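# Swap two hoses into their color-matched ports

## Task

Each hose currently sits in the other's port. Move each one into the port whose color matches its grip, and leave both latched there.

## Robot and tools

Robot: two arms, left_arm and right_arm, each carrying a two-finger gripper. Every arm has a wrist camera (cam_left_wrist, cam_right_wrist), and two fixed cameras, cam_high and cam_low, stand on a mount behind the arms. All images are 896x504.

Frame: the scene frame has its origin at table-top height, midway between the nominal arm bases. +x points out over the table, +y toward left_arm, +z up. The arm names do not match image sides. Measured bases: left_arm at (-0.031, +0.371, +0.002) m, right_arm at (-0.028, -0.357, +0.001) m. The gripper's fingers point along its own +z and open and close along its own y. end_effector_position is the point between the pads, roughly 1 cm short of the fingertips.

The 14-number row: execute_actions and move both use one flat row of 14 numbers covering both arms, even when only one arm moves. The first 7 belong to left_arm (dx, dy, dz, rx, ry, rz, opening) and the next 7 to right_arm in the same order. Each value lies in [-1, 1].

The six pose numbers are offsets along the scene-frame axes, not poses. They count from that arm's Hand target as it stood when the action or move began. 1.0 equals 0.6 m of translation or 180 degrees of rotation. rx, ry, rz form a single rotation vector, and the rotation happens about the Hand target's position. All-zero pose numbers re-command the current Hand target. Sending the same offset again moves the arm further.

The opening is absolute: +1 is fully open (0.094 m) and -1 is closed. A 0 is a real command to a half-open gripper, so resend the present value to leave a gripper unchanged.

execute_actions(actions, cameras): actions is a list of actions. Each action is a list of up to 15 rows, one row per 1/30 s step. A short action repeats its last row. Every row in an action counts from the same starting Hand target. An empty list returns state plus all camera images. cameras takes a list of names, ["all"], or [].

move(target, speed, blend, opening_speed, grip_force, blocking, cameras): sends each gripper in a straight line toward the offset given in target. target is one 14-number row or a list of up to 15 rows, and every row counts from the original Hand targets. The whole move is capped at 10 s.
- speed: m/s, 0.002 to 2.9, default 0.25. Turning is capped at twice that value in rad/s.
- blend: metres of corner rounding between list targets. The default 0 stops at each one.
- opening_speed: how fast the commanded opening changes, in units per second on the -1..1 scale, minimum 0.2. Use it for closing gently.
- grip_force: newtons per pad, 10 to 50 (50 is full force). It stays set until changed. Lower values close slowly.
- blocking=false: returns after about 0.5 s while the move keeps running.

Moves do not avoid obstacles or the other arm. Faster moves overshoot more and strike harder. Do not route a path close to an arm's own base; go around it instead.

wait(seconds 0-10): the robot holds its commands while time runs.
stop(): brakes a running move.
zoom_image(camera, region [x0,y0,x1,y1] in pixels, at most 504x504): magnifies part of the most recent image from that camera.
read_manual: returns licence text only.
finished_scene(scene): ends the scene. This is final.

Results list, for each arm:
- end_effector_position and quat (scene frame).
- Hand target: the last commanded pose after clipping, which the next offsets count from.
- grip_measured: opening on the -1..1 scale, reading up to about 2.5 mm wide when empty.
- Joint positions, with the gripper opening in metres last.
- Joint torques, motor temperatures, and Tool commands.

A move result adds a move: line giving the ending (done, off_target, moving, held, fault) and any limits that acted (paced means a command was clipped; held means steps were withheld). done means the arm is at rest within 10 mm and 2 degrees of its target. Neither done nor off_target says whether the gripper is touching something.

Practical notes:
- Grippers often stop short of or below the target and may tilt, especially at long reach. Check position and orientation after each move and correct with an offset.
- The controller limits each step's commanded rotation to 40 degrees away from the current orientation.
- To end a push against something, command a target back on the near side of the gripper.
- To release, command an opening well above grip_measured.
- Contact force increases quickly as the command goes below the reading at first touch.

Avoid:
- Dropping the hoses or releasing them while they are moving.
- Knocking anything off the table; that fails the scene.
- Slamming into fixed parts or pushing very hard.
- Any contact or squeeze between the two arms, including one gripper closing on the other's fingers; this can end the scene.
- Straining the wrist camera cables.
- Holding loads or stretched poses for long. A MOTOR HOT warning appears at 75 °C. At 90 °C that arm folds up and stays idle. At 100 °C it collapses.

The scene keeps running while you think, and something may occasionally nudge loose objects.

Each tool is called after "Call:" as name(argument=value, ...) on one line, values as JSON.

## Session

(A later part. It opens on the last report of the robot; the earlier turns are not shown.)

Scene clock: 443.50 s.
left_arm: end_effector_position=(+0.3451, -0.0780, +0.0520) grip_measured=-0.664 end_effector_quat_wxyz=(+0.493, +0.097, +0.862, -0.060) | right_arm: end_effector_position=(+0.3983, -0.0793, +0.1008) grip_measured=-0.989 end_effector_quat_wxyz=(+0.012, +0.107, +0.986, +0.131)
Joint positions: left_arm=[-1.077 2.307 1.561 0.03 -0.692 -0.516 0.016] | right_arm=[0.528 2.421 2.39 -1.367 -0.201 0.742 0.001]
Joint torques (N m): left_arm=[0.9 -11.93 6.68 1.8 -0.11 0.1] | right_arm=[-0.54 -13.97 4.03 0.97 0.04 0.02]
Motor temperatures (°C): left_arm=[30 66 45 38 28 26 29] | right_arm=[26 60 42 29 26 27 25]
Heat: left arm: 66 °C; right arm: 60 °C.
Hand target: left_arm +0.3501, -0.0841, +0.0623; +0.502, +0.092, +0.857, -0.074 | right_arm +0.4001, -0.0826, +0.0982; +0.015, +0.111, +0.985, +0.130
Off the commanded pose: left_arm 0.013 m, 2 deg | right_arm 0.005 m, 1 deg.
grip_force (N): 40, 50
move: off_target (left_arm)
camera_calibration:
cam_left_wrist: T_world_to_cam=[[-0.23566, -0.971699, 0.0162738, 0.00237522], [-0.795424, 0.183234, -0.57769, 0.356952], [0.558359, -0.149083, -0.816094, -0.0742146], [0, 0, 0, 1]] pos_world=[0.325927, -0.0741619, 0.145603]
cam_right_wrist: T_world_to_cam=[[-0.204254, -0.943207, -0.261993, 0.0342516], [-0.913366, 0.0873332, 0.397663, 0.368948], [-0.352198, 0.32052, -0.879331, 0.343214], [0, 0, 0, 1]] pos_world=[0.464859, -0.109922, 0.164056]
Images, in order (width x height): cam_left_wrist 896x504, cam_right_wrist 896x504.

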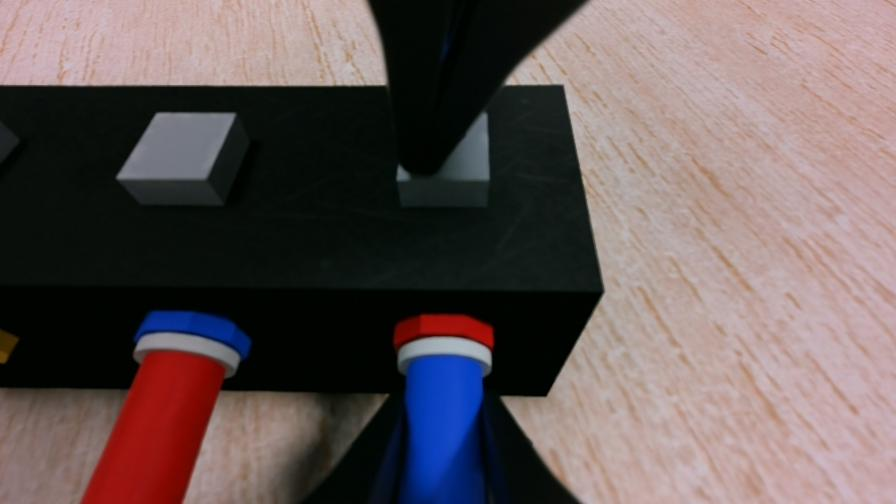

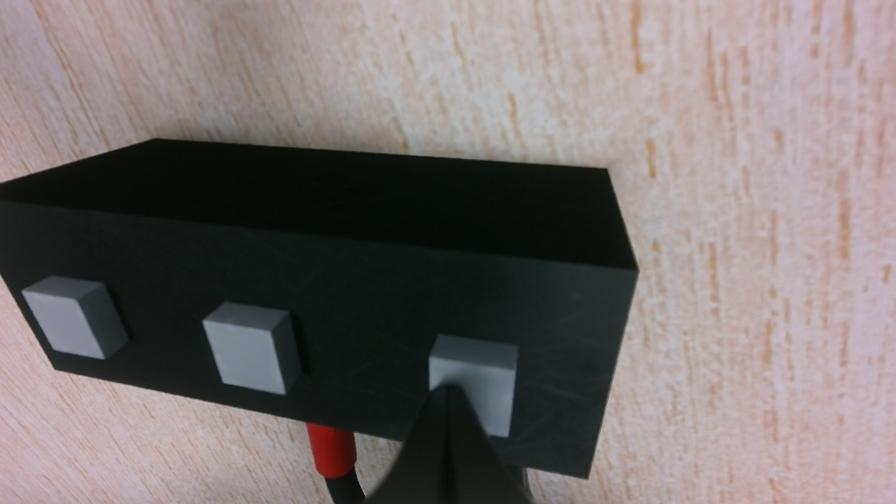

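Call:
move(target=[0, 0, 0, 0, 0, 0, -1.0, -0.001, -0.005, -0.04, 0, 0, 0, -1.0], speed=0.06, cameras=["cam_right_wrist", "cam_left_wrist"])

Scene clock: 448.03 s.
left_arm: end_effector_position=(+0.3451, -0.0780, +0.0520) grip_measured=-0.664 end_effector_quat_wxyz=(+0.493, +0.097, +0.862, -0.060) | right_arm: end_effector_position=(+0.3995, -0.0785, +0.0995) grip_measured=-0.989 end_effector_quat_wxyz=(+0.029, +0.105, +0.983, +0.150)
Joint positions: left_arm=[-1.077 2.307 1.561 0.03 -0.692 -0.516 0.016] | right_arm=[0.525 2.345 2.24 -1.243 -0.211 0.742 0.001]
Joint torques (N m): left_arm=[0.91 -11.95 6.68 1.8 -0.11 0.1] | right_arm=[-0.7 -10.35 3.02 1.11 0.15 -0.04]
Motor temperatures (°C): left_arm=[30 66 45 38 28 26 29] | right_arm=[26 59 42 29 26 27 25]
Heat: left arm: 66 °C; right arm: 59 °C.
Hand target: left_arm +0.3501, -0.0841, +0.0623; +0.502, +0.092, +0.857, -0.074 | right_arm +0.3995, -0.0856, +0.0742; +0.015, +0.111, +0.985, +0.130
Off the commanded pose: left_arm 0.013 m, 2 deg | right_arm 0.026 m, 3 deg.
grip_force (N): 40, 50
move: off_target (left_arm, right_arm)
camera_calibration:
cam_left_wrist: T_world_to_cam=[[-0.23566, -0.971699, 0.0162738, 0.00237522], [-0.795424, 0.183234, -0.57769, 0.356952], [0.558359, -0.149083, -0.816094, -0.0742146], [0, 0, 0, 1]] pos_world=[0.325927, -0.0741619, 0.145603]
cam_right_wrist: T_world_to_cam=[[-0.19443, -0.933823, -0.300287, 0.035563], [-0.928001, 0.0759226, 0.36476, 0.378674], [-0.317822, 0.349587, -0.88135, 0.330999], [0, 0, 0, 1]] pos_world=[0.463523, -0.111253, 0.16428]
Images, in order (width x height): cam_left_wrist 896x504, cam_right_wrist 896x504.

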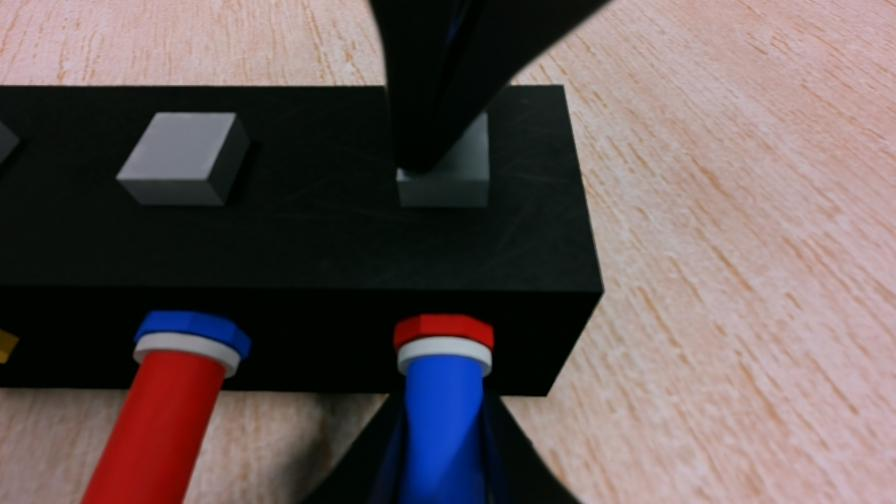

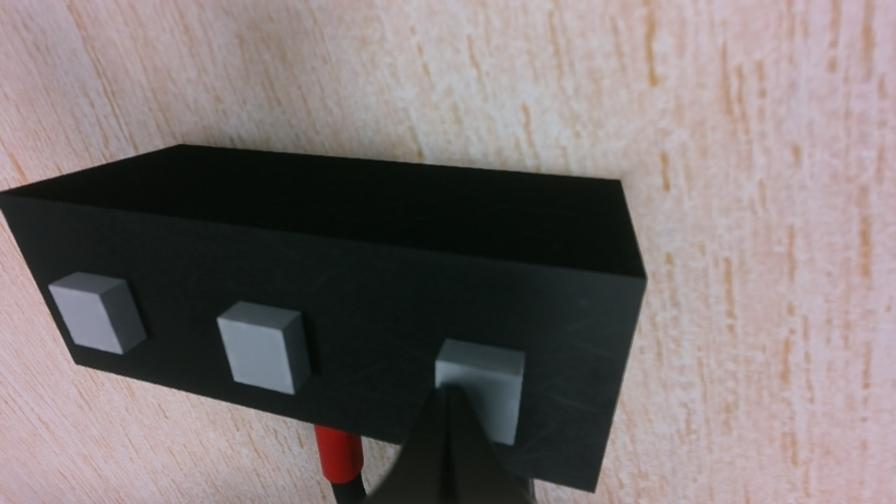

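Call:
move(target=[0, 0, 0, 0, 0, 0, -1.0, 0, -0.005, -0.04, 0, 0, 0, -1.0], speed=0.06, cameras=["cam_right_wrist", "cam_left_wrist"])

Scene clock: 453.83 s.
left_arm: end_effector_position=(+0.3451, -0.0780, +0.0520) grip_measured=-0.664 end_effector_quat_wxyz=(+0.493, +0.097, +0.862, -0.060) | right_arm: end_effector_position=(+0.4025, -0.0759, +0.0978) grip_measured=-0.989 end_effector_quat_wxyz=(+0.045, +0.100, +0.979, +0.173)
Joint positions: left_arm=[-1.077 2.307 1.561 0.03 -0.692 -0.516 0.016] | right_arm=[0.519 2.292 2.127 -1.13 -0.233 0.736 0.001]
Joint torques (N m): left_arm=[0.9 -11.95 6.68 1.8 -0.11 0.1] | right_arm=[-0.66 -7.12 2.39 1.03 0.34 -0.05]
Motor temperatures (°C): left_arm=[30 67 45 38 28 26 29] | right_arm=[26 59 41 29 26 27 25]
Heat: left arm: 67 °C; right arm: 59 °C.
Hand target: left_arm +0.3501, -0.0841, +0.0623; +0.502, +0.092, +0.857, -0.074 | right_arm +0.3995, -0.0885, +0.0503; +0.015, +0.111, +0.985, +0.130
Off the commanded pose: left_arm 0.013 m, 2 deg | right_arm 0.049 m, 6 deg.
grip_force (N): 40, 50
move: off_target (left_arm, right_arm)
camera_calibration:
cam_left_wrist: T_world_to_cam=[[-0.23566, -0.971699, 0.0162738, 0.00237522], [-0.795424, 0.183234, -0.57769, 0.356952], [0.558359, -0.149083, -0.816094, -0.0742146], [0, 0, 0, 1]] pos_world=[0.325927, -0.0741619, 0.145603]
cam_right_wrist: T_world_to_cam=[[-0.177449, -0.920791, -0.347354, 0.0367581], [-0.941483, 0.0560569, 0.332365, 0.389032], [-0.286568, 0.386006, -0.876857, 0.319261], [0, 0, 0, 1]] pos_world=[0.46428, -0.111198, 0.163413]
Images, in order (width x height): cam_left_wrist 896x504, cam_right_wrist 896x504.

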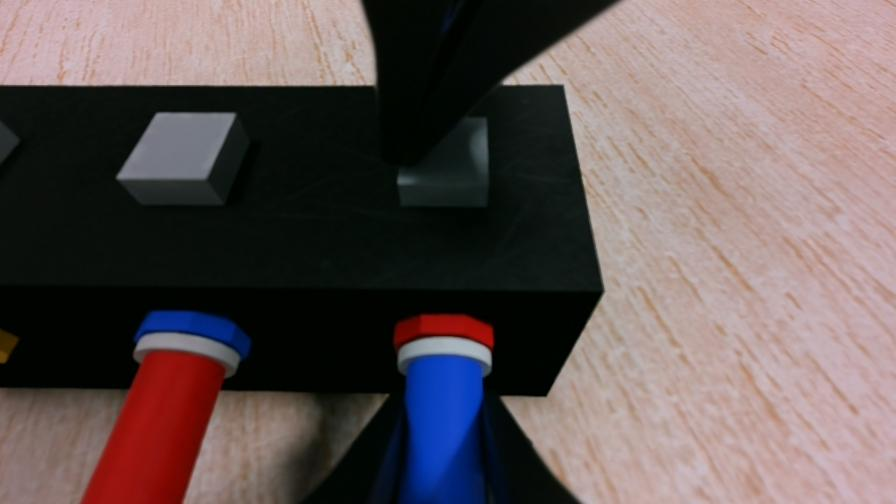

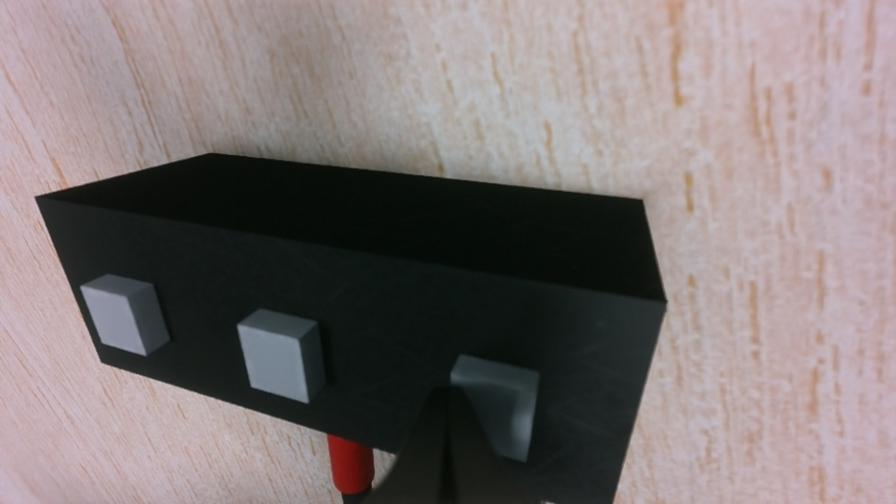

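Call:
move(target=[[0, 0, 0, 0, 0, 0, -1.0, 0, 0.006, 0.1078, 0, 0, 0, -1.0], [0, 0, 0, 0, 0, 0, -1.0, -0.0047, -0.008, 0.1078, 0, 0, 0, -1.0], [0, 0, 0, 0, 0, 0, -1.0, -0.0047, -0.008, 0.0858, 0, 0, 0, -1.0]], speed=0.12, cameras=["cam_right_wrist", "cam_left_wrist"])

Scene clock: 463.73 s.
left_arm: end_effector_position=(+0.3451, -0.0780, +0.0520) grip_measured=-0.664 end_effector_quat_wxyz=(+0.493, +0.097, +0.862, -0.060) | right_arm: end_effector_position=(+0.3936, -0.0912, +0.0998) grip_measured=-0.989 end_effector_quat_wxyz=(+0.005, +0.111, +0.986, +0.127)
Joint positions: left_arm=[-1.077 2.307 1.561 0.03 -0.692 -0.516 0.016] | right_arm=[0.511 2.379 2.315 -1.352 -0.204 0.73 0.001]
Joint torques (N m): left_arm=[0.91 -11.93 6.67 1.8 -0.11 0.1] | right_arm=[-0.49 -14.46 4.16 1 0.04 -0.04]
Motor temperatures (°C): left_arm=[30 67 45 38 28 26 29] | right_arm=[26 56 41 29 26 27 25]
Heat: left arm: 67 °C; right arm: 56 °C.
Hand target: left_arm +0.3501, -0.0841, +0.0623; +0.502, +0.092, +0.857, -0.074 | right_arm +0.3967, -0.0932, +0.1017; +0.015, +0.111, +0.985, +0.130
Off the commanded pose: left_arm 0.013 m, 2 deg | right_arm 0.004 m, 1 deg.
grip_force (N): 40, 50
move: off_target (left_arm)
camera_calibration:
cam_left_wrist: T_world_to_cam=[[-0.23566, -0.971699, 0.0162738, 0.00237522], [-0.795424, 0.183234, -0.57769, 0.356952], [0.558359, -0.149083, -0.816094, -0.0742146], [0, 0, 0, 1]] pos_world=[0.325927, -0.0741619, 0.145603]
cam_right_wrist: T_world_to_cam=[[-0.213955, -0.943879, -0.251626, 0.0245743], [-0.906518, 0.0958837, 0.411133, 0.362851], [-0.363933, 0.316068, -0.876158, 0.348394], [0, 0, 0, 1]] pos_world=[0.460981, -0.121713, 0.162252]
Images, in order (width x height): cam_left_wrist 896x504, cam_right_wrist 896x504.

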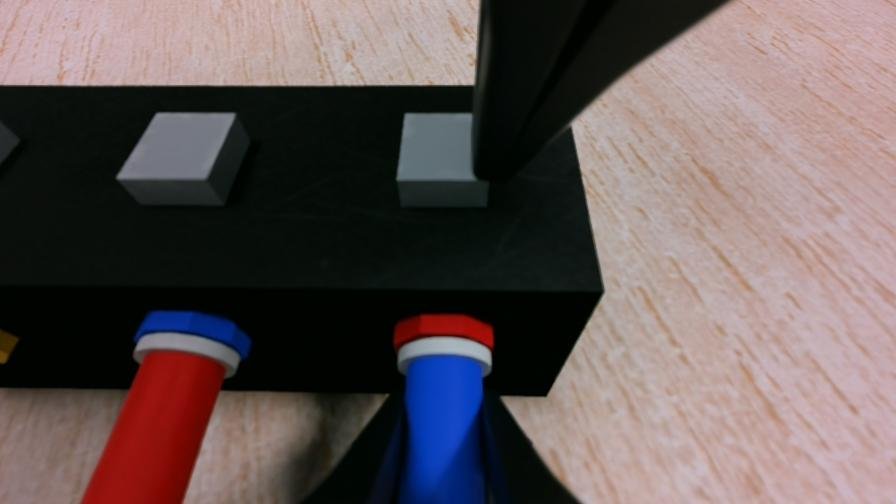

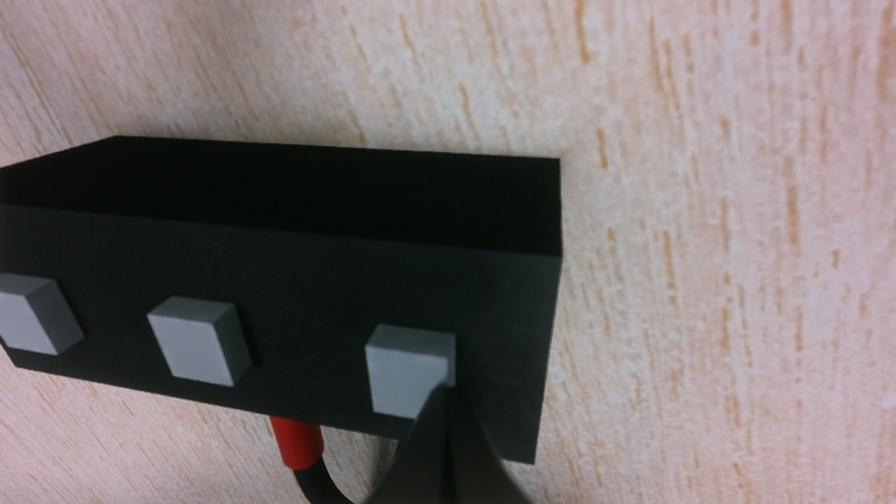

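Call:
move(target=[[0, 0, 0, 0, 0, 0, -1.0, 0.0017, 0.0072, 0.009, 0, 0, 0, -1.0], [0, 0, 0, 0, 0, 0, -1.0, 0.0017, 0.0072, -0.01, 0, 0, 0, -1.0], [0, 0, 0, 0, 0, 0, -1.0, -0.003, 0.0, -0.09, -0.02, 0.018, 0, -1.0]], speed=0.08, cameras=["cam_right_wrist", "cam_left_wrist"])

Scene clock: 473.07 s.
left_arm: end_effector_position=(+0.3451, -0.0780, +0.0520) grip_measured=-0.664 end_effector_quat_wxyz=(+0.493, +0.097, +0.862, -0.060) | right_arm: end_effector_position=(+0.3950, -0.0908, +0.0948) grip_measured=-0.989 end_effector_quat_wxyz=(+0.012, +0.110, +0.985, +0.131)
Joint positions: left_arm=[-1.077 2.307 1.561 0.03 -0.692 -0.516 0.016] | right_arm=[0.511 2.358 2.256 -1.298 -0.202 0.73 0.001]
Joint torques (N m): left_arm=[0.9 -11.95 6.68 1.8 -0.11 0.09] | right_arm=[0.62 -6.97 1.88 1.2 0.35 0.04]
Motor temperatures (°C): left_arm=[30 68 45 38 28 26 29] | right_arm=[26 60 41 28 26 27 25]
Heat: left arm: 68 °C; right arm: 60 °C.
Hand target: left_arm +0.3501, -0.0841, +0.0623; +0.502, +0.092, +0.857, -0.074 | right_arm +0.3948, -0.0933, +0.0476; -0.010, +0.114, +0.989, +0.096
Off the commanded pose: left_arm 0.013 m, 2 deg | right_arm 0.047 m, 5 deg.
grip_force (N): 40, 50
move: off_target (left_arm, right_arm)
camera_calibration:
cam_left_wrist: T_world_to_cam=[[-0.23566, -0.971699, 0.0162738, 0.00237522], [-0.795424, 0.183234, -0.57769, 0.356952], [0.558359, -0.149083, -0.816094, -0.0742146], [0, 0, 0, 1]] pos_world=[0.325927, -0.0741619, 0.145603]
cam_right_wrist: T_world_to_cam=[[-0.210453, -0.94236, -0.260129, 0.0235082], [-0.912418, 0.0938006, 0.398366, 0.369414], [-0.351004, 0.321184, -0.879567, 0.340055], [0, 0, 0, 1]] pos_world=[0.461368, -0.121718, 0.158054]
Images, in order (width x height): cam_left_wrist 896x504, cam_right_wrist 896x504.

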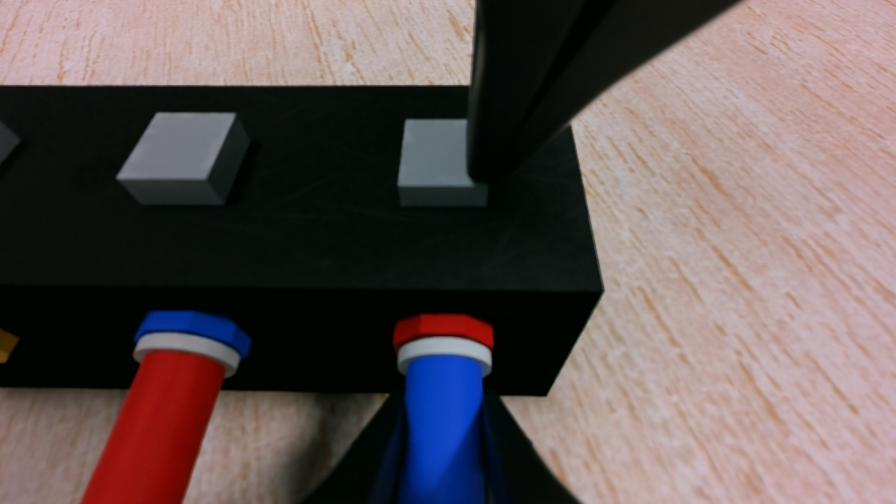

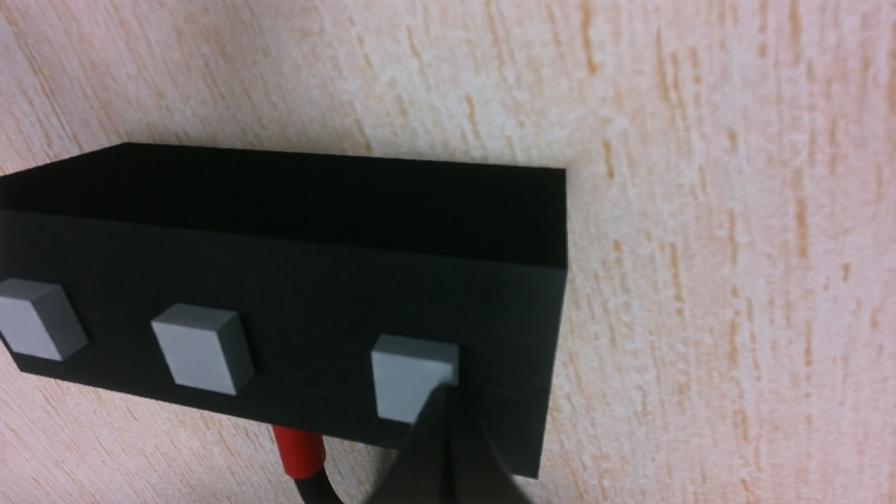

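Call:
move(target=[-0.0488, 0.011, 0.0, 0, 0, 0, -1.0, 0, 0, 0, 0, 0, 0, -1.0], speed=0.05, cameras=["cam_right_wrist", "cam_left_wrist"])

Scene clock: 480.07 s.
left_arm: end_effector_position=(+0.3272, -0.0747, +0.0480) grip_measured=-0.665 end_effector_quat_wxyz=(+0.502, +0.094, +0.858, -0.058) | right_arm: end_effector_position=(+0.3951, -0.0908, +0.0948) grip_measured=-0.989 end_effector_quat_wxyz=(+0.012, +0.110, +0.985, +0.131)
Joint positions: left_arm=[-1.112 2.283 1.486 0.079 -0.735 -0.536 0.016] | right_arm=[0.511 2.358 2.256 -1.298 -0.202 0.73 0.001]
Joint torques (N m): left_arm=[-0.4 -14.61 4.27 1.49 -0.05 -0.09] | right_arm=[0.62 -6.98 1.87 1.19 0.35 0.04]
Motor temperatures (°C): left_arm=[30 68 45 38 28 26 29] | right_arm=[26 57 40 29 26 27 25]
Heat: left arm: 68 °C; right arm: 57 °C.
Hand target: left_arm +0.3208, -0.0776, +0.0623; +0.502, +0.092, +0.857, -0.074 | right_arm +0.3948, -0.0933, +0.0477; -0.010, +0.114, +0.989, +0.096
Off the commanded pose: left_arm 0.016 m, 2 deg | right_arm 0.047 m, 5 deg.
grip_force (N): 40, 50
move: off_target (left_arm, right_arm)
camera_calibration:
cam_left_wrist: T_world_to_cam=[[-0.228511, -0.973452, 0.0131753, -0.000882181], [-0.784925, 0.176216, -0.594004, 0.336678], [0.575913, -0.146078, -0.804354, -0.073097], [0, 0, 0, 1]] pos_world=[0.306163, -0.0708645, 0.141204]
cam_right_wrist: T_world_to_cam=[[-0.210357, -0.942305, -0.260405, 0.0235353], [-0.912561, 0.0937146, 0.398057, 0.36961], [-0.350687, 0.32137, -0.879625, 0.339975], [0, 0, 0, 1]] pos_world=[0.461467, -0.121718, 0.158054]
Images, in order (width x height): cam_left_wrist 896x504, cam_right_wrist 896x504.

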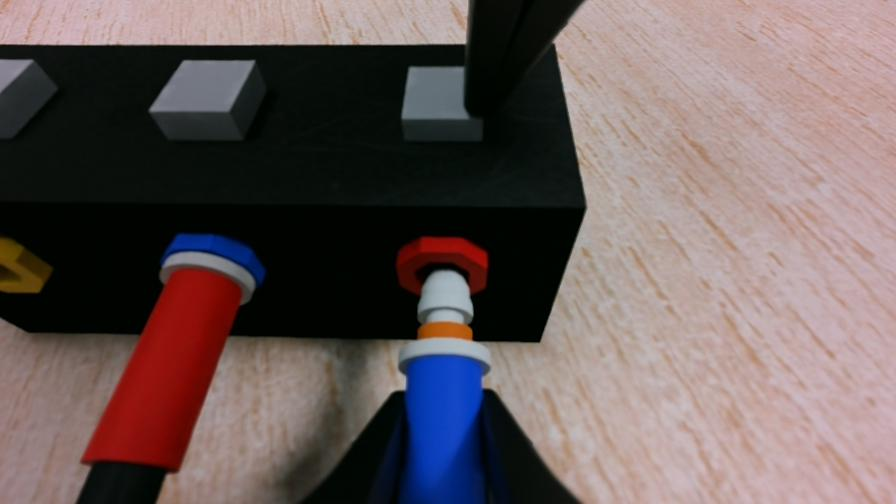

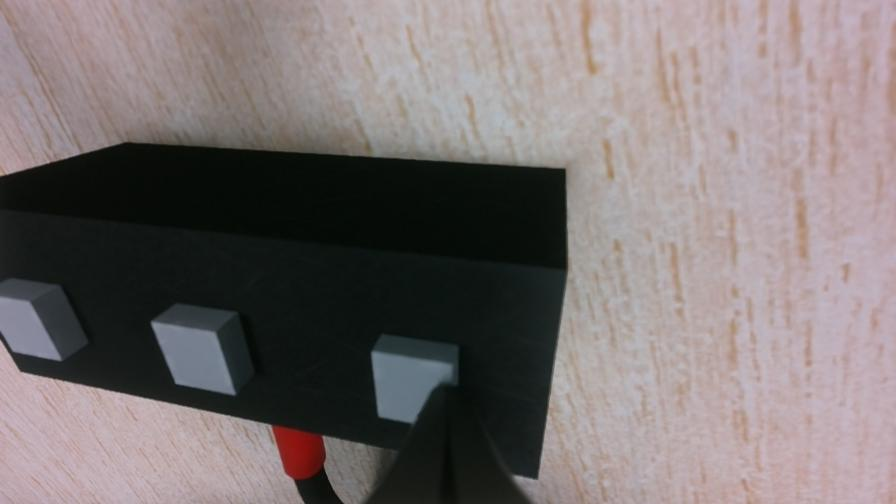

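Call:
move(target=[[-0.0488, 0.0112, 0, 0, 0, 0, -1.0, 0, 0, 0.15, 0, 0, 0, -1.0], [-0.0488, 0.0112, 0.0917, 0, 0, 0, -1.0, -0.0247, -0.1778, 0.1833, 0.02, -0.018, 0, -1.0], [-0.0063, 0.198, 0.0917, 0, 0, 0, -1.0, -0.0247, -0.1778, 0.1833, 0.02, -0.018, 0, -1.0], [-0.0063, 0.198, 0.0083, 0, 0, 0, -1.0, -0.0247, -0.1778, 0.1833, 0.02, -0.018, 0, -1.0]], speed=0.12, cameras=["cam_left_wrist", "cam_high", "cam_right_wrist"])

Scene clock: 504.63 s.
left_arm: end_effector_position=(+0.3148, +0.0433, +0.0632) grip_measured=-0.665 end_effector_quat_wxyz=(+0.495, +0.092, +0.861, -0.067) | right_arm: end_effector_position=(+0.3807, -0.2020, +0.1428) grip_measured=-0.989 end_effector_quat_wxyz=(-0.003, +0.115, +0.987, +0.114)
Joint positions: left_arm=[-0.984 1.908 0.935 0.313 -0.617 -0.45 0.016] | right_arm=[0.297 2.167 2.137 -1.458 -0.213 0.518 0.001]
Joint torques (N m): left_arm=[0.81 -8.46 4.6 1.94 -0.09 0.13] | right_arm=[-0.16 -15.01 5.05 0.73 -0.21 -0.05]
Motor temperatures (°C): left_arm=[30 82 44 37 28 26 29] | right_arm=[26 55 39 29 26 27 25]
Heat: left arm: 82 °C; right arm: 55 °C. Fold the left arm in close to its base, or ease its load, before you think long.
Hand target: left_arm +0.3171, +0.0413, +0.0673; +0.502, +0.092, +0.857, -0.074 | right_arm +0.3800, -0.2000, +0.1576; +0.015, +0.111, +0.985, +0.130
Off the commanded pose: left_arm 0.005 m, 1 deg | right_arm 0.015 m, 3 deg.
MOTOR HOT: joint 2 (shoulder) of the left arm reports 82 °C; the controller's stop level is 90 °C. To cool a motor, set the load down, stop pushing, or move to a pose that needs little force.
grip_force (N): 40, 50
move: off_target (right_arm)
camera_calibration:
cam_left_wrist: T_world_to_cam=[[-0.234105, -0.971681, 0.0320959, 0.111364], [-0.794451, 0.172168, -0.582413, 0.317602], [0.560394, -0.161845, -0.812259, -0.0304075], [0, 0, 0, 1]] pos_world=[0.295431, 0.0486079, 0.156703]
cam_right_wrist: T_world_to_cam=[[-0.224244, -0.948273, -0.224704, -0.0728462], [-0.897921, 0.111434, 0.425818, 0.341833], [-0.378752, 0.297254, -0.876463, 0.418222], [0, 0, 0, 1]] pos_world=[0.449007, -0.231488, 0.204629]
Images, in order (width x height): cam_high 896x504, cam_left_wrist 896x504, cam_right_wrist 896x504.

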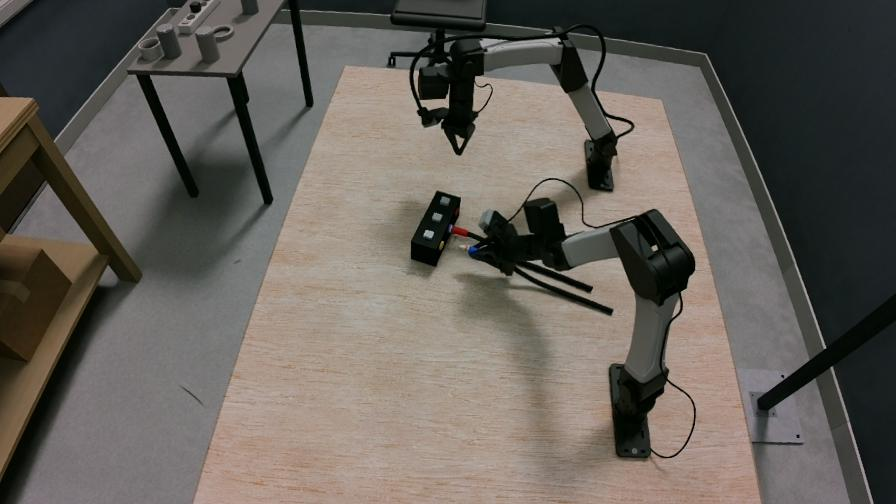

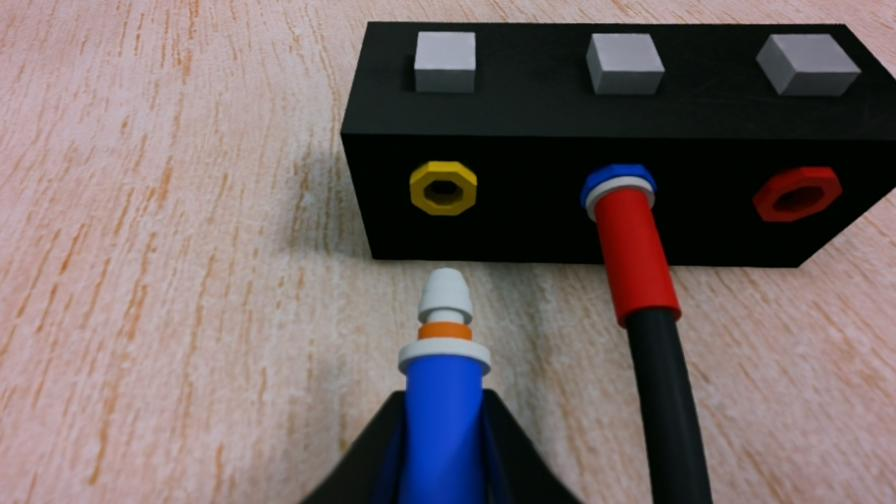

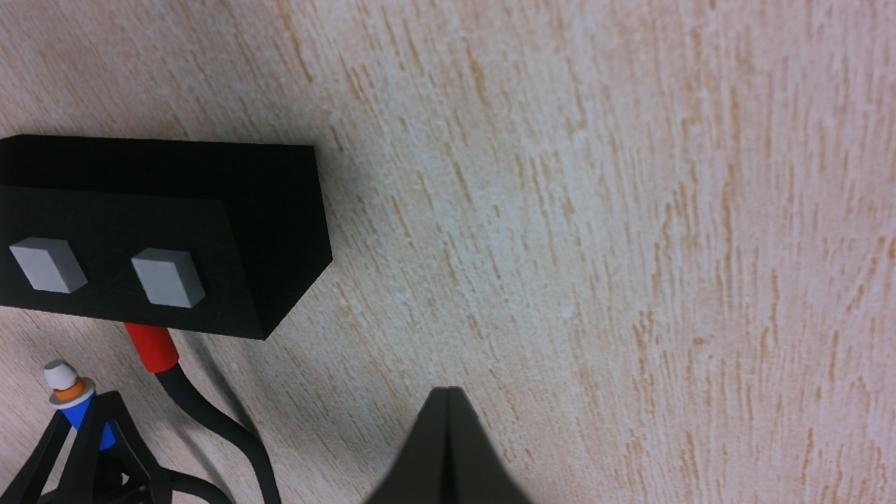

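Call:
move(target=[0.0325, -0.0074, -0.0167, 0, 0, 0, -1.0, -0.1833, -0.1667, 0.0707, 0, 0, 0, -1.0], speed=0.1, cameras=["cam_left_wrist"])

Scene clock: 529.40 s.
left_arm: end_effector_position=(+0.3260, +0.0460, +0.0443) grip_measured=-0.665 end_effector_quat_wxyz=(+0.487, +0.099, +0.866, -0.059) | right_arm: end_effector_position=(+0.2794, -0.3003, +0.1962) grip_measured=-0.989 end_effector_quat_wxyz=(+0.020, +0.110, +0.986, +0.123)
Joint positions: left_arm=[-0.952 1.97 0.948 0.35 -0.588 -0.424 0.016] | right_arm=[0.07 1.667 1.671 -1.494 -0.236 0.283 0.001]
Joint torques (N m): left_arm=[1.29 -8.18 7.19 1.93 -0.08 0.13] | right_arm=[-0.62 -9.22 4.96 0.34 -0.23 -0.05]
Motor temperatures (°C): left_arm=[30 70 44 40 28 26 29] | right_arm=[26 63 40 28 26 27 25]
Heat: left arm: 70 °C; right arm: 63 °C.
Hand target: left_arm +0.3365, +0.0369, +0.0572; +0.502, +0.092, +0.857, -0.074 | right_arm +0.2700, -0.3000, +0.2000; +0.015, +0.111, +0.985, +0.130
Off the commanded pose: left_arm 0.019 m, 3 deg | right_arm 0.010 m, 1 deg.
MOTOR HOT: cleared for the motors of the left arm.
grip_force (N): 40, 50
move: off_target (left_arm)
camera_calibration:
cam_left_wrist: T_world_to_cam=[[-0.238087, -0.971132, 0.0147147, 0.119365], [-0.803162, 0.188342, -0.565206, 0.316335], [0.546119, -0.146386, -0.824818, -0.0470834], [0, 0, 0, 1]] pos_world=[0.308201, 0.0494473, 0.138203]
Images, in order (width x height): cam_left_wrist 896x504.

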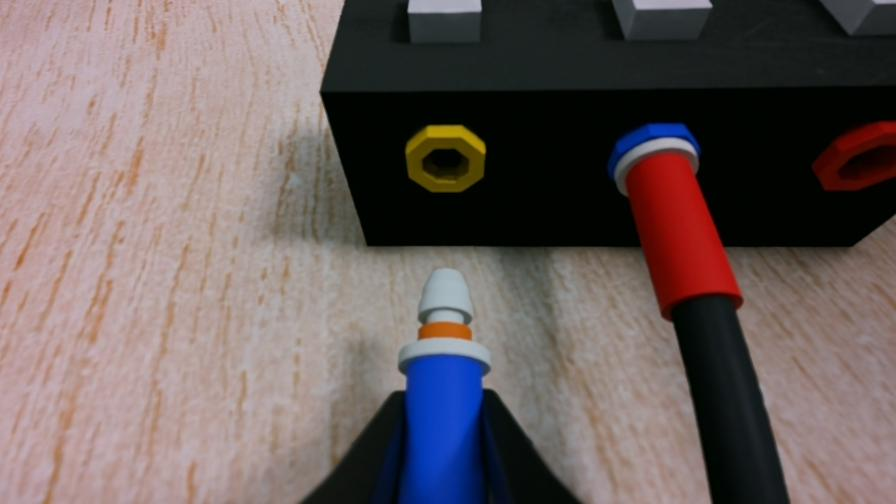

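Call:
move(target=[0.0117, 0.0007, 0.006, -0.0013, -0.0054, 0, -1.0, 0, 0, 0, 0, 0, 0, -1.0], speed=0.06, cameras=["cam_left_wrist"])

Scene clock: 536.50 s.
left_arm: end_effector_position=(+0.3329, +0.0463, +0.0476) grip_measured=-0.665 end_effector_quat_wxyz=(+0.494, +0.098, +0.862, -0.060) | right_arm: end_effector_position=(+0.2794, -0.3002, +0.1962) grip_measured=-0.989 end_effector_quat_wxyz=(+0.020, +0.110, +0.986, +0.123)
Joint positions: left_arm=[-0.939 1.977 0.955 0.373 -0.584 -0.404 0.016] | right_arm=[0.07 1.667 1.671 -1.494 -0.237 0.282 0.001]
Joint torques (N m): left_arm=[1.28 -8.25 7.21 1.95 -0.08 0.13] | right_arm=[-0.62 -9.24 4.97 0.34 -0.24 -0.06]
Motor temperatures (°C): left_arm=[30 67 45 40 28 26 29] | right_arm=[26 62 40 28 26 27 25]
Heat: left arm: 67 °C; right arm: 62 °C.
Hand target: left_arm +0.3435, +0.0372, +0.0609; +0.509, +0.092, +0.852, -0.075 | right_arm +0.2700, -0.3000, +0.2001; +0.015, +0.111, +0.985, +0.130
Off the commanded pose: left_arm 0.019 m, 3 deg | right_arm 0.010 m, 1 deg.
grip_force (N): 40, 50
move: off_target (left_arm)
camera_calibration:
cam_left_wrist: T_world_to_cam=[[-0.238251, -0.971086, 0.0151055, 0.121279], [-0.794065, 0.185818, -0.578734, 0.321444], [0.559194, -0.149879, -0.815376, -0.052731], [0, 0, 0, 1]] pos_world=[0.313629, 0.0501395, 0.141203]
Images, in order (width x height): cam_left_wrist 896x504.

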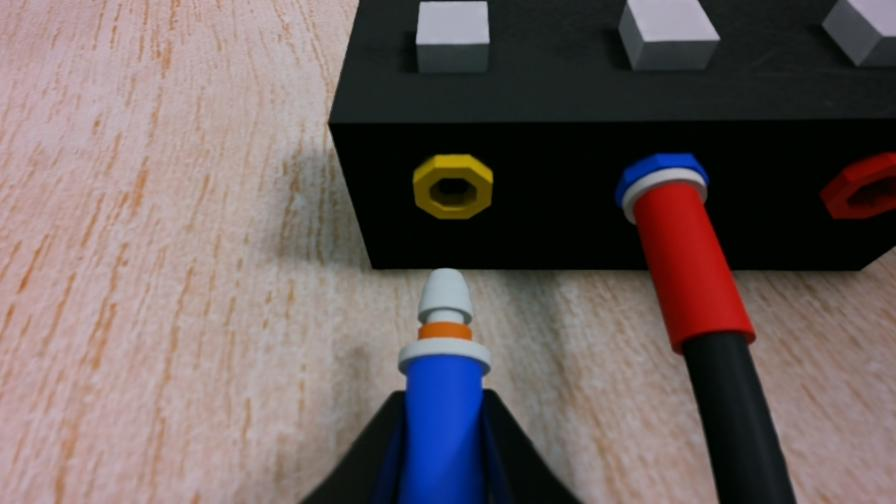

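Call:
move(target=[-0.0015, -0.0065, 0.01, 0, 0, 0, -1.0, 0, 0, 0, 0, 0, 0, -1.0], speed=0.06, cameras=["cam_left_wrist"])

Scene clock: 541.97 s.
left_arm: end_effector_position=(+0.3360, +0.0420, +0.0534) grip_measured=-0.665 end_effector_quat_wxyz=(+0.497, +0.096, +0.860, -0.064) | right_arm: end_effector_position=(+0.2794, -0.3002, +0.1962) grip_measured=-0.989 end_effector_quat_wxyz=(+0.020, +0.110, +0.986, +0.123)
Joint positions: left_arm=[-0.939 1.977 0.976 0.363 -0.583 -0.404 0.016] | right_arm=[0.07 1.667 1.671 -1.494 -0.237 0.282 0.001]
Joint torques (N m): left_arm=[0.47 -8.92 7.27 1.79 -0.14 0.08] | right_arm=[-0.62 -9.22 4.96 0.34 -0.24 -0.06]
Motor temperatures (°C): left_arm=[30 66 45 40 28 26 29] | right_arm=[26 61 40 27 26 27 25]
Heat: left arm: 66 °C; right arm: 61 °C.
Hand target: left_arm +0.3426, +0.0333, +0.0669; +0.509, +0.092, +0.852, -0.075 | right_arm +0.2700, -0.3000, +0.2001; +0.015, +0.111, +0.985, +0.130
Off the commanded pose: left_arm 0.017 m, 2 deg | right_arm 0.010 m, 1 deg.
grip_force (N): 40, 50
move: off_target (left_arm)
camera_calibration:
cam_left_wrist: T_world_to_cam=[[-0.238821, -0.970804, 0.0224355, 0.117564], [-0.789933, 0.180785, -0.585938, 0.32736], [0.564775, -0.157657, -0.810045, -0.0521848], [0, 0, 0, 1]] pos_world=[0.316142, 0.0467229, 0.146903]
Images, in order (width x height): cam_left_wrist 896x504.

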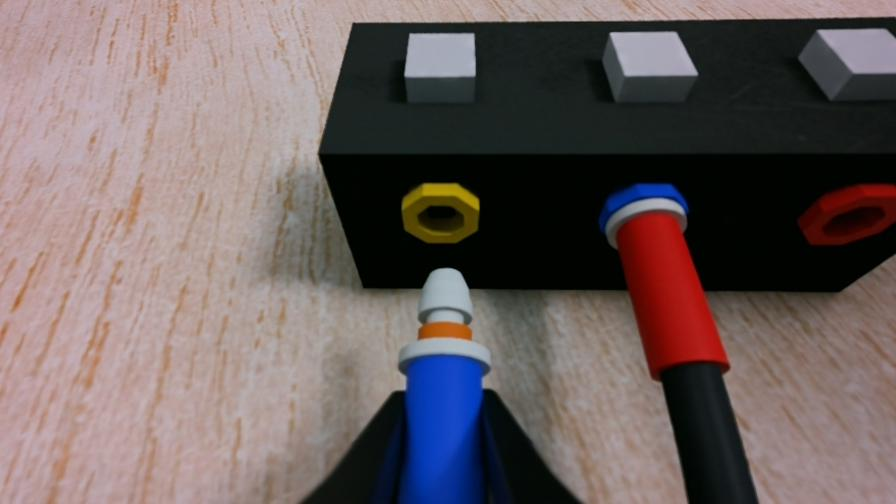

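Call:
move(target=[0.0309, -0.0055, 0.0, 0, 0, 0, -1.0, 0, 0, 0, 0, 0, 0, -1.0], speed=0.06, cameras=["cam_left_wrist"])

Scene clock: 553.33 s.
left_arm: end_effector_position=(+0.3524, +0.0372, +0.0557) grip_measured=-0.665 end_effector_quat_wxyz=(+0.499, +0.094, +0.859, -0.066) | right_arm: end_effector_position=(+0.2794, -0.3002, +0.1962) grip_measured=-0.989 end_effector_quat_wxyz=(+0.020, +0.110, +0.986, +0.123)
Joint positions: left_arm=[-0.913 2.012 1.037 0.353 -0.563 -0.388 0.016] | right_arm=[0.07 1.667 1.671 -1.494 -0.237 0.282 0.001]
Joint torques (N m): left_arm=[1.17 -8.76 7.49 1.8 -0.05 0.11] | right_arm=[-0.62 -9.21 4.94 0.34 -0.23 -0.06]
Motor temperatures (°C): left_arm=[30 64 46 39 28 26 29] | right_arm=[26 59 40 27 26 27 25]
Heat: left arm: 64 °C; right arm: 59 °C.
Hand target: left_arm +0.3613, +0.0301, +0.0668; +0.509, +0.092, +0.852, -0.075 | right_arm +0.2700, -0.3000, +0.2001; +0.015, +0.111, +0.985, +0.130
Off the commanded pose: left_arm 0.016 m, 2 deg | right_arm 0.010 m, 1 deg.
grip_force (N): 40, 50
move: off_target (left_arm)
camera_calibration:
cam_left_wrist: T_world_to_cam=[[-0.236792, -0.971196, 0.026621, 0.115775], [-0.788425, 0.176074, -0.589392, 0.342304], [0.567728, -0.160552, -0.807408, -0.0613889], [0, 0, 0, 1]] pos_world=[0.332148, 0.0423138, 0.149103]
Images, in order (width x height): cam_left_wrist 896x504.

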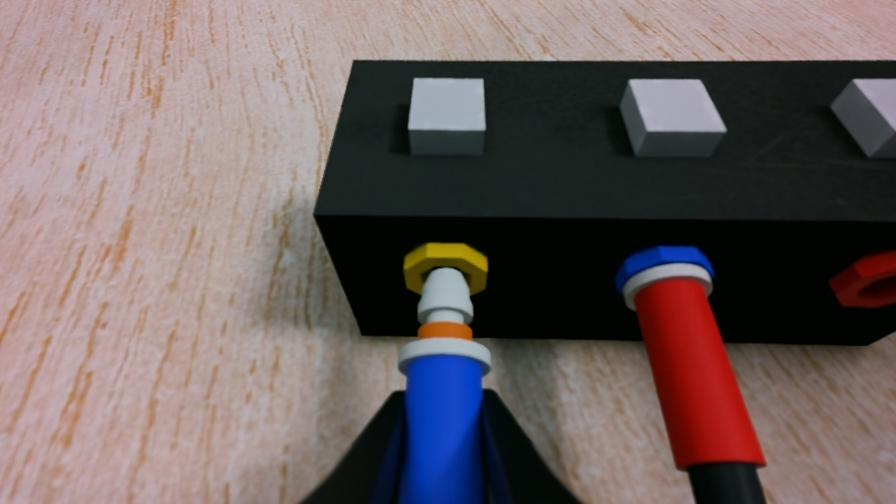

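Call:
move(target=[0.0081, -0.0022, -0.0075, 0, 0, 0, -1.0, 0, 0, 0, 0, 0, 0, -1.0], speed=0.06, cameras=["cam_left_wrist"])

Scene clock: 557.97 s.
left_arm: end_effector_position=(+0.3552, +0.0361, +0.0495) grip_measured=-0.665 end_effector_quat_wxyz=(+0.495, +0.098, +0.861, -0.063) | right_arm: end_effector_position=(+0.2794, -0.3002, +0.1962) grip_measured=-0.989 end_effector_quat_wxyz=(+0.020, +0.110, +0.986, +0.123)
Joint positions: left_arm=[-0.908 2.035 1.05 0.353 -0.557 -0.382 0.016] | right_arm=[0.07 1.667 1.671 -1.494 -0.237 0.282 0.001]
Joint torques (N m): left_arm=[1.42 -8.9 7.42 1.92 -0.05 0.12] | right_arm=[-0.61 -9.2 4.94 0.34 -0.23 -0.06]
Motor temperatures (°C): left_arm=[30 65 46 39 28 26 29] | right_arm=[26 58 40 27 26 27 25]
Heat: left arm: 65 °C; right arm: 58 °C.
Hand target: left_arm +0.3660, +0.0287, +0.0623; +0.509, +0.092, +0.852, -0.075 | right_arm +0.2700, -0.3000, +0.2001; +0.015, +0.111, +0.985, +0.130
Off the commanded pose: left_arm 0.018 m, 2 deg | right_arm 0.010 m, 1 deg.
grip_force (N): 40, 50
move: off_target (left_arm)
camera_calibration:
cam_left_wrist: T_world_to_cam=[[-0.239512, -0.9707, 0.019371, 0.116888], [-0.792332, 0.183893, -0.581716, 0.341765], [0.56111, -0.154676, -0.813161, -0.0658456], [0, 0, 0, 1]] pos_world=[0.335734, 0.0404304, 0.143003]
Images, in order (width x height): cam_left_wrist 896x504.

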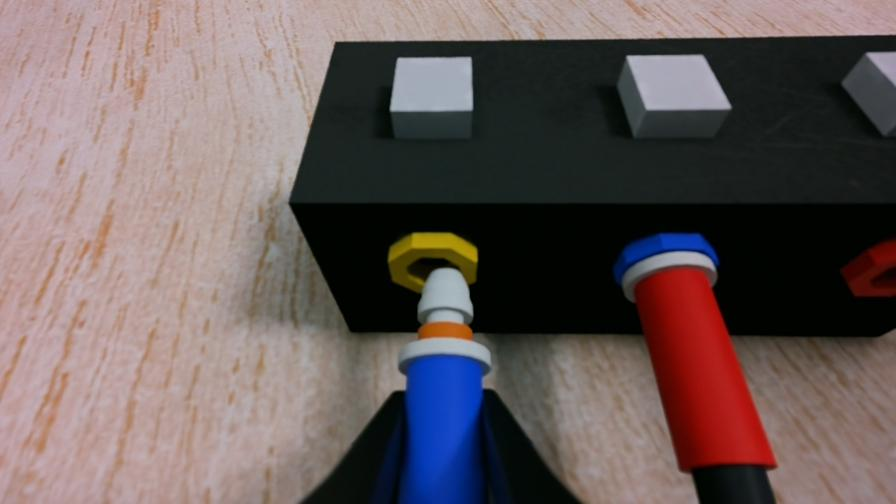

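Call:
zoom_image(camera="cam_left_wrist", region=[340, 200, 560, 400])

Scaled by 2.291.

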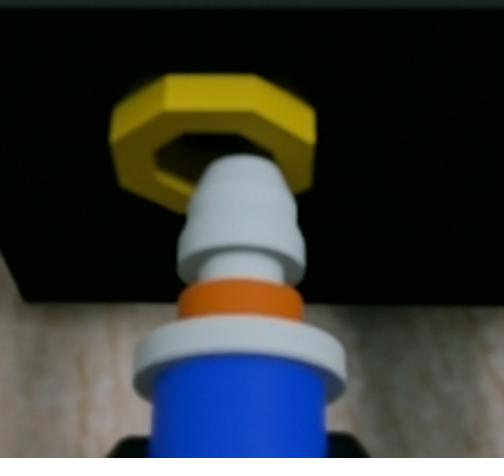

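Call:
move(target=[-0.0067, 0.012, 0.0075, 0, 0, 0, -1.0, 0, 0, 0, 0, 0, 0, -1.0], speed=0.06, cameras=["cam_left_wrist"])

Call:
zoom_image(camera="cam_left_wrist", region=[340, 200, 560, 400])

Scene clock: 579.13 s.
left_arm: end_effector_position=(+0.3567, +0.0375, +0.0493) grip_measured=-0.665 end_effector_quat_wxyz=(+0.495, +0.097, +0.861, -0.062) | right_arm: end_effector_position=(+0.2794, -0.3002, +0.1962) grip_measured=-0.989 end_effector_quat_wxyz=(+0.020, +0.110, +0.986, +0.123)
Joint positions: left_arm=[-0.903 2.035 1.05 0.353 -0.553 -0.38 0.016] | right_arm=[0.07 1.667 1.671 -1.494 -0.237 0.282 0.001]
Joint torques (N m): left_arm=[1.32 -11.49 5.01 1.91 -0.06 0.13] | right_arm=[-0.62 -9.21 4.97 0.33 -0.24 -0.06]
Motor temperatures (°C): left_arm=[30 67 45 40 28 26 29] | right_arm=[26 56 40 27 26 27 25]
Heat: left arm: 67 °C; right arm: 56 °C.
Hand target: left_arm +0.3620, +0.0359, +0.0668; +0.509, +0.092, +0.852, -0.075 | right_arm +0.2700, -0.3000, +0.2001; +0.015, +0.111, +0.985, +0.130
Off the commanded pose: left_arm 0.018 m, 3 deg | right_arm 0.010 m, 1 deg.
grip_force (N): 40, 50
move: off_target (left_arm)
camera_calibration:
cam_left_wrist: T_world_to_cam=[[-0.238449, -0.970969, 0.0190274, 0.118214], [-0.793176, 0.183407, -0.580718, 0.342817], [0.560369, -0.153563, -0.813883, -0.0662597], [0, 0, 0, 1]] pos_world=[0.337232, 0.0417316, 0.142903]
Images, in order (width x height): cam_left_wrist 896x504.

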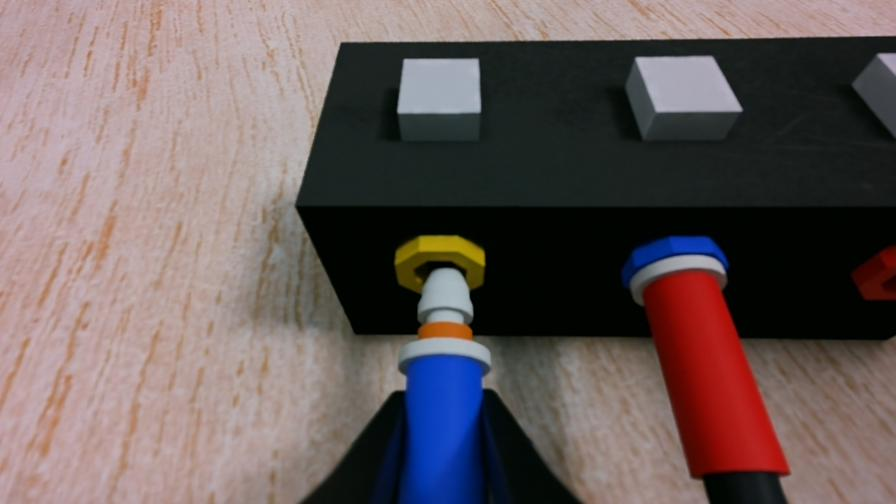

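Scaled by 2.291.

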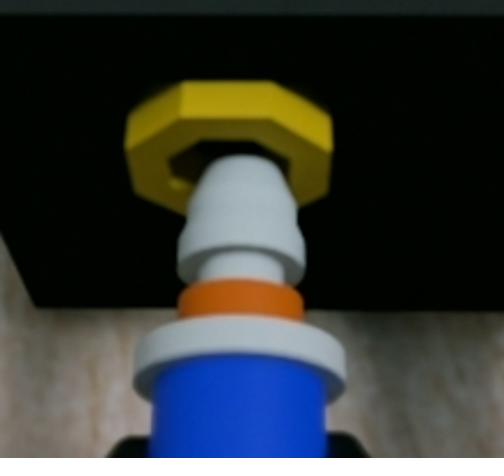

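Call:
move(target=[-0.002, 0.0075, 0.006, 0, 0, 0, -1.0, 0, 0, 0, 0, 0, 0, -1.0], speed=0.06, cameras=["cam_left_wrist"])

Call:
zoom_image(camera="cam_left_wrist", region=[340, 200, 560, 400])

Scene clock: 583.30 s.
left_arm: end_effector_position=(+0.3583, +0.0392, +0.0491) grip_measured=-0.665 end_effector_quat_wxyz=(+0.494, +0.097, +0.862, -0.062) | right_arm: end_effector_position=(+0.2794, -0.3002, +0.1962) grip_measured=-0.989 end_effector_quat_wxyz=(+0.020, +0.110, +0.986, +0.123)
Joint positions: left_arm=[-0.897 2.035 1.05 0.353 -0.55 -0.377 0.016] | right_arm=[0.07 1.667 1.671 -1.494 -0.237 0.282 0.001]
Joint torques (N m): left_arm=[1.26 -13.05 3.88 1.88 -0.06 0.13] | right_arm=[-0.62 -9.22 4.94 0.34 -0.24 -0.05]
Motor temperatures (°C): left_arm=[30 69 45 40 28 26 29] | right_arm=[26 56 40 27 26 27 25]
Heat: left arm: 69 °C; right arm: 56 °C.
Hand target: left_arm +0.3609, +0.0405, +0.0704; +0.509, +0.092, +0.852, -0.075 | right_arm +0.2700, -0.3000, +0.2001; +0.015, +0.111, +0.985, +0.130
Off the commanded pose: left_arm 0.022 m, 3 deg | right_arm 0.010 m, 1 deg.
grip_force (N): 40, 50
move: off_target (left_arm)
camera_calibration:
cam_left_wrist: T_world_to_cam=[[-0.237217, -0.971281, 0.0184762, 0.119876], [-0.794067, 0.182909, -0.579656, 0.344005], [0.55963, -0.152176, -0.814652, -0.0668838], [0, 0, 0, 1]] pos_world=[0.33903, 0.0433332, 0.142703]
Images, in order (width x height): cam_left_wrist 896x504.

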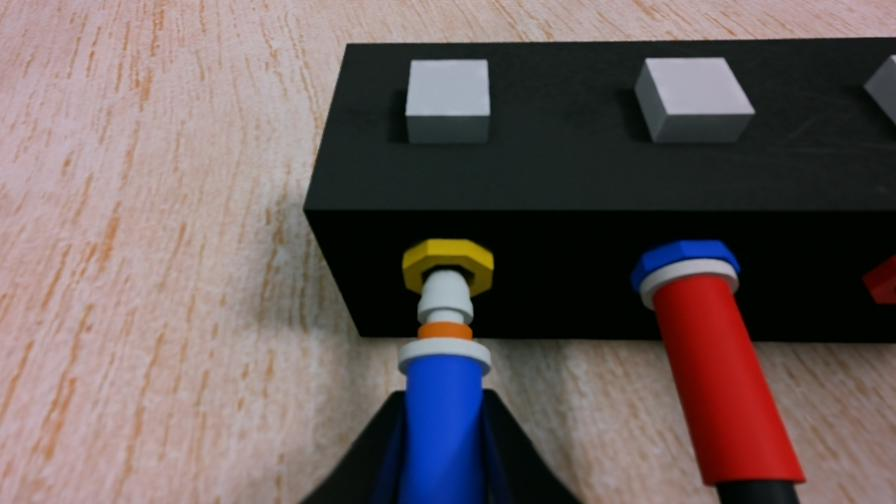

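Scaled by 2.291.

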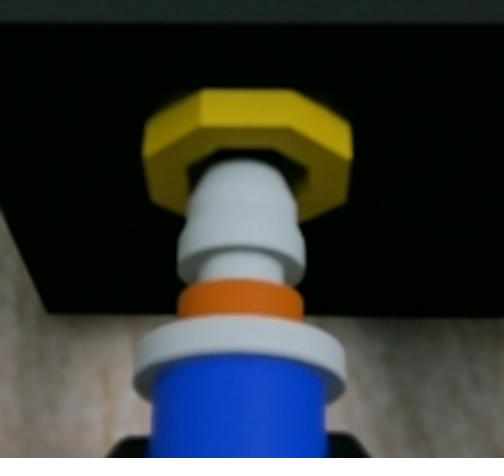

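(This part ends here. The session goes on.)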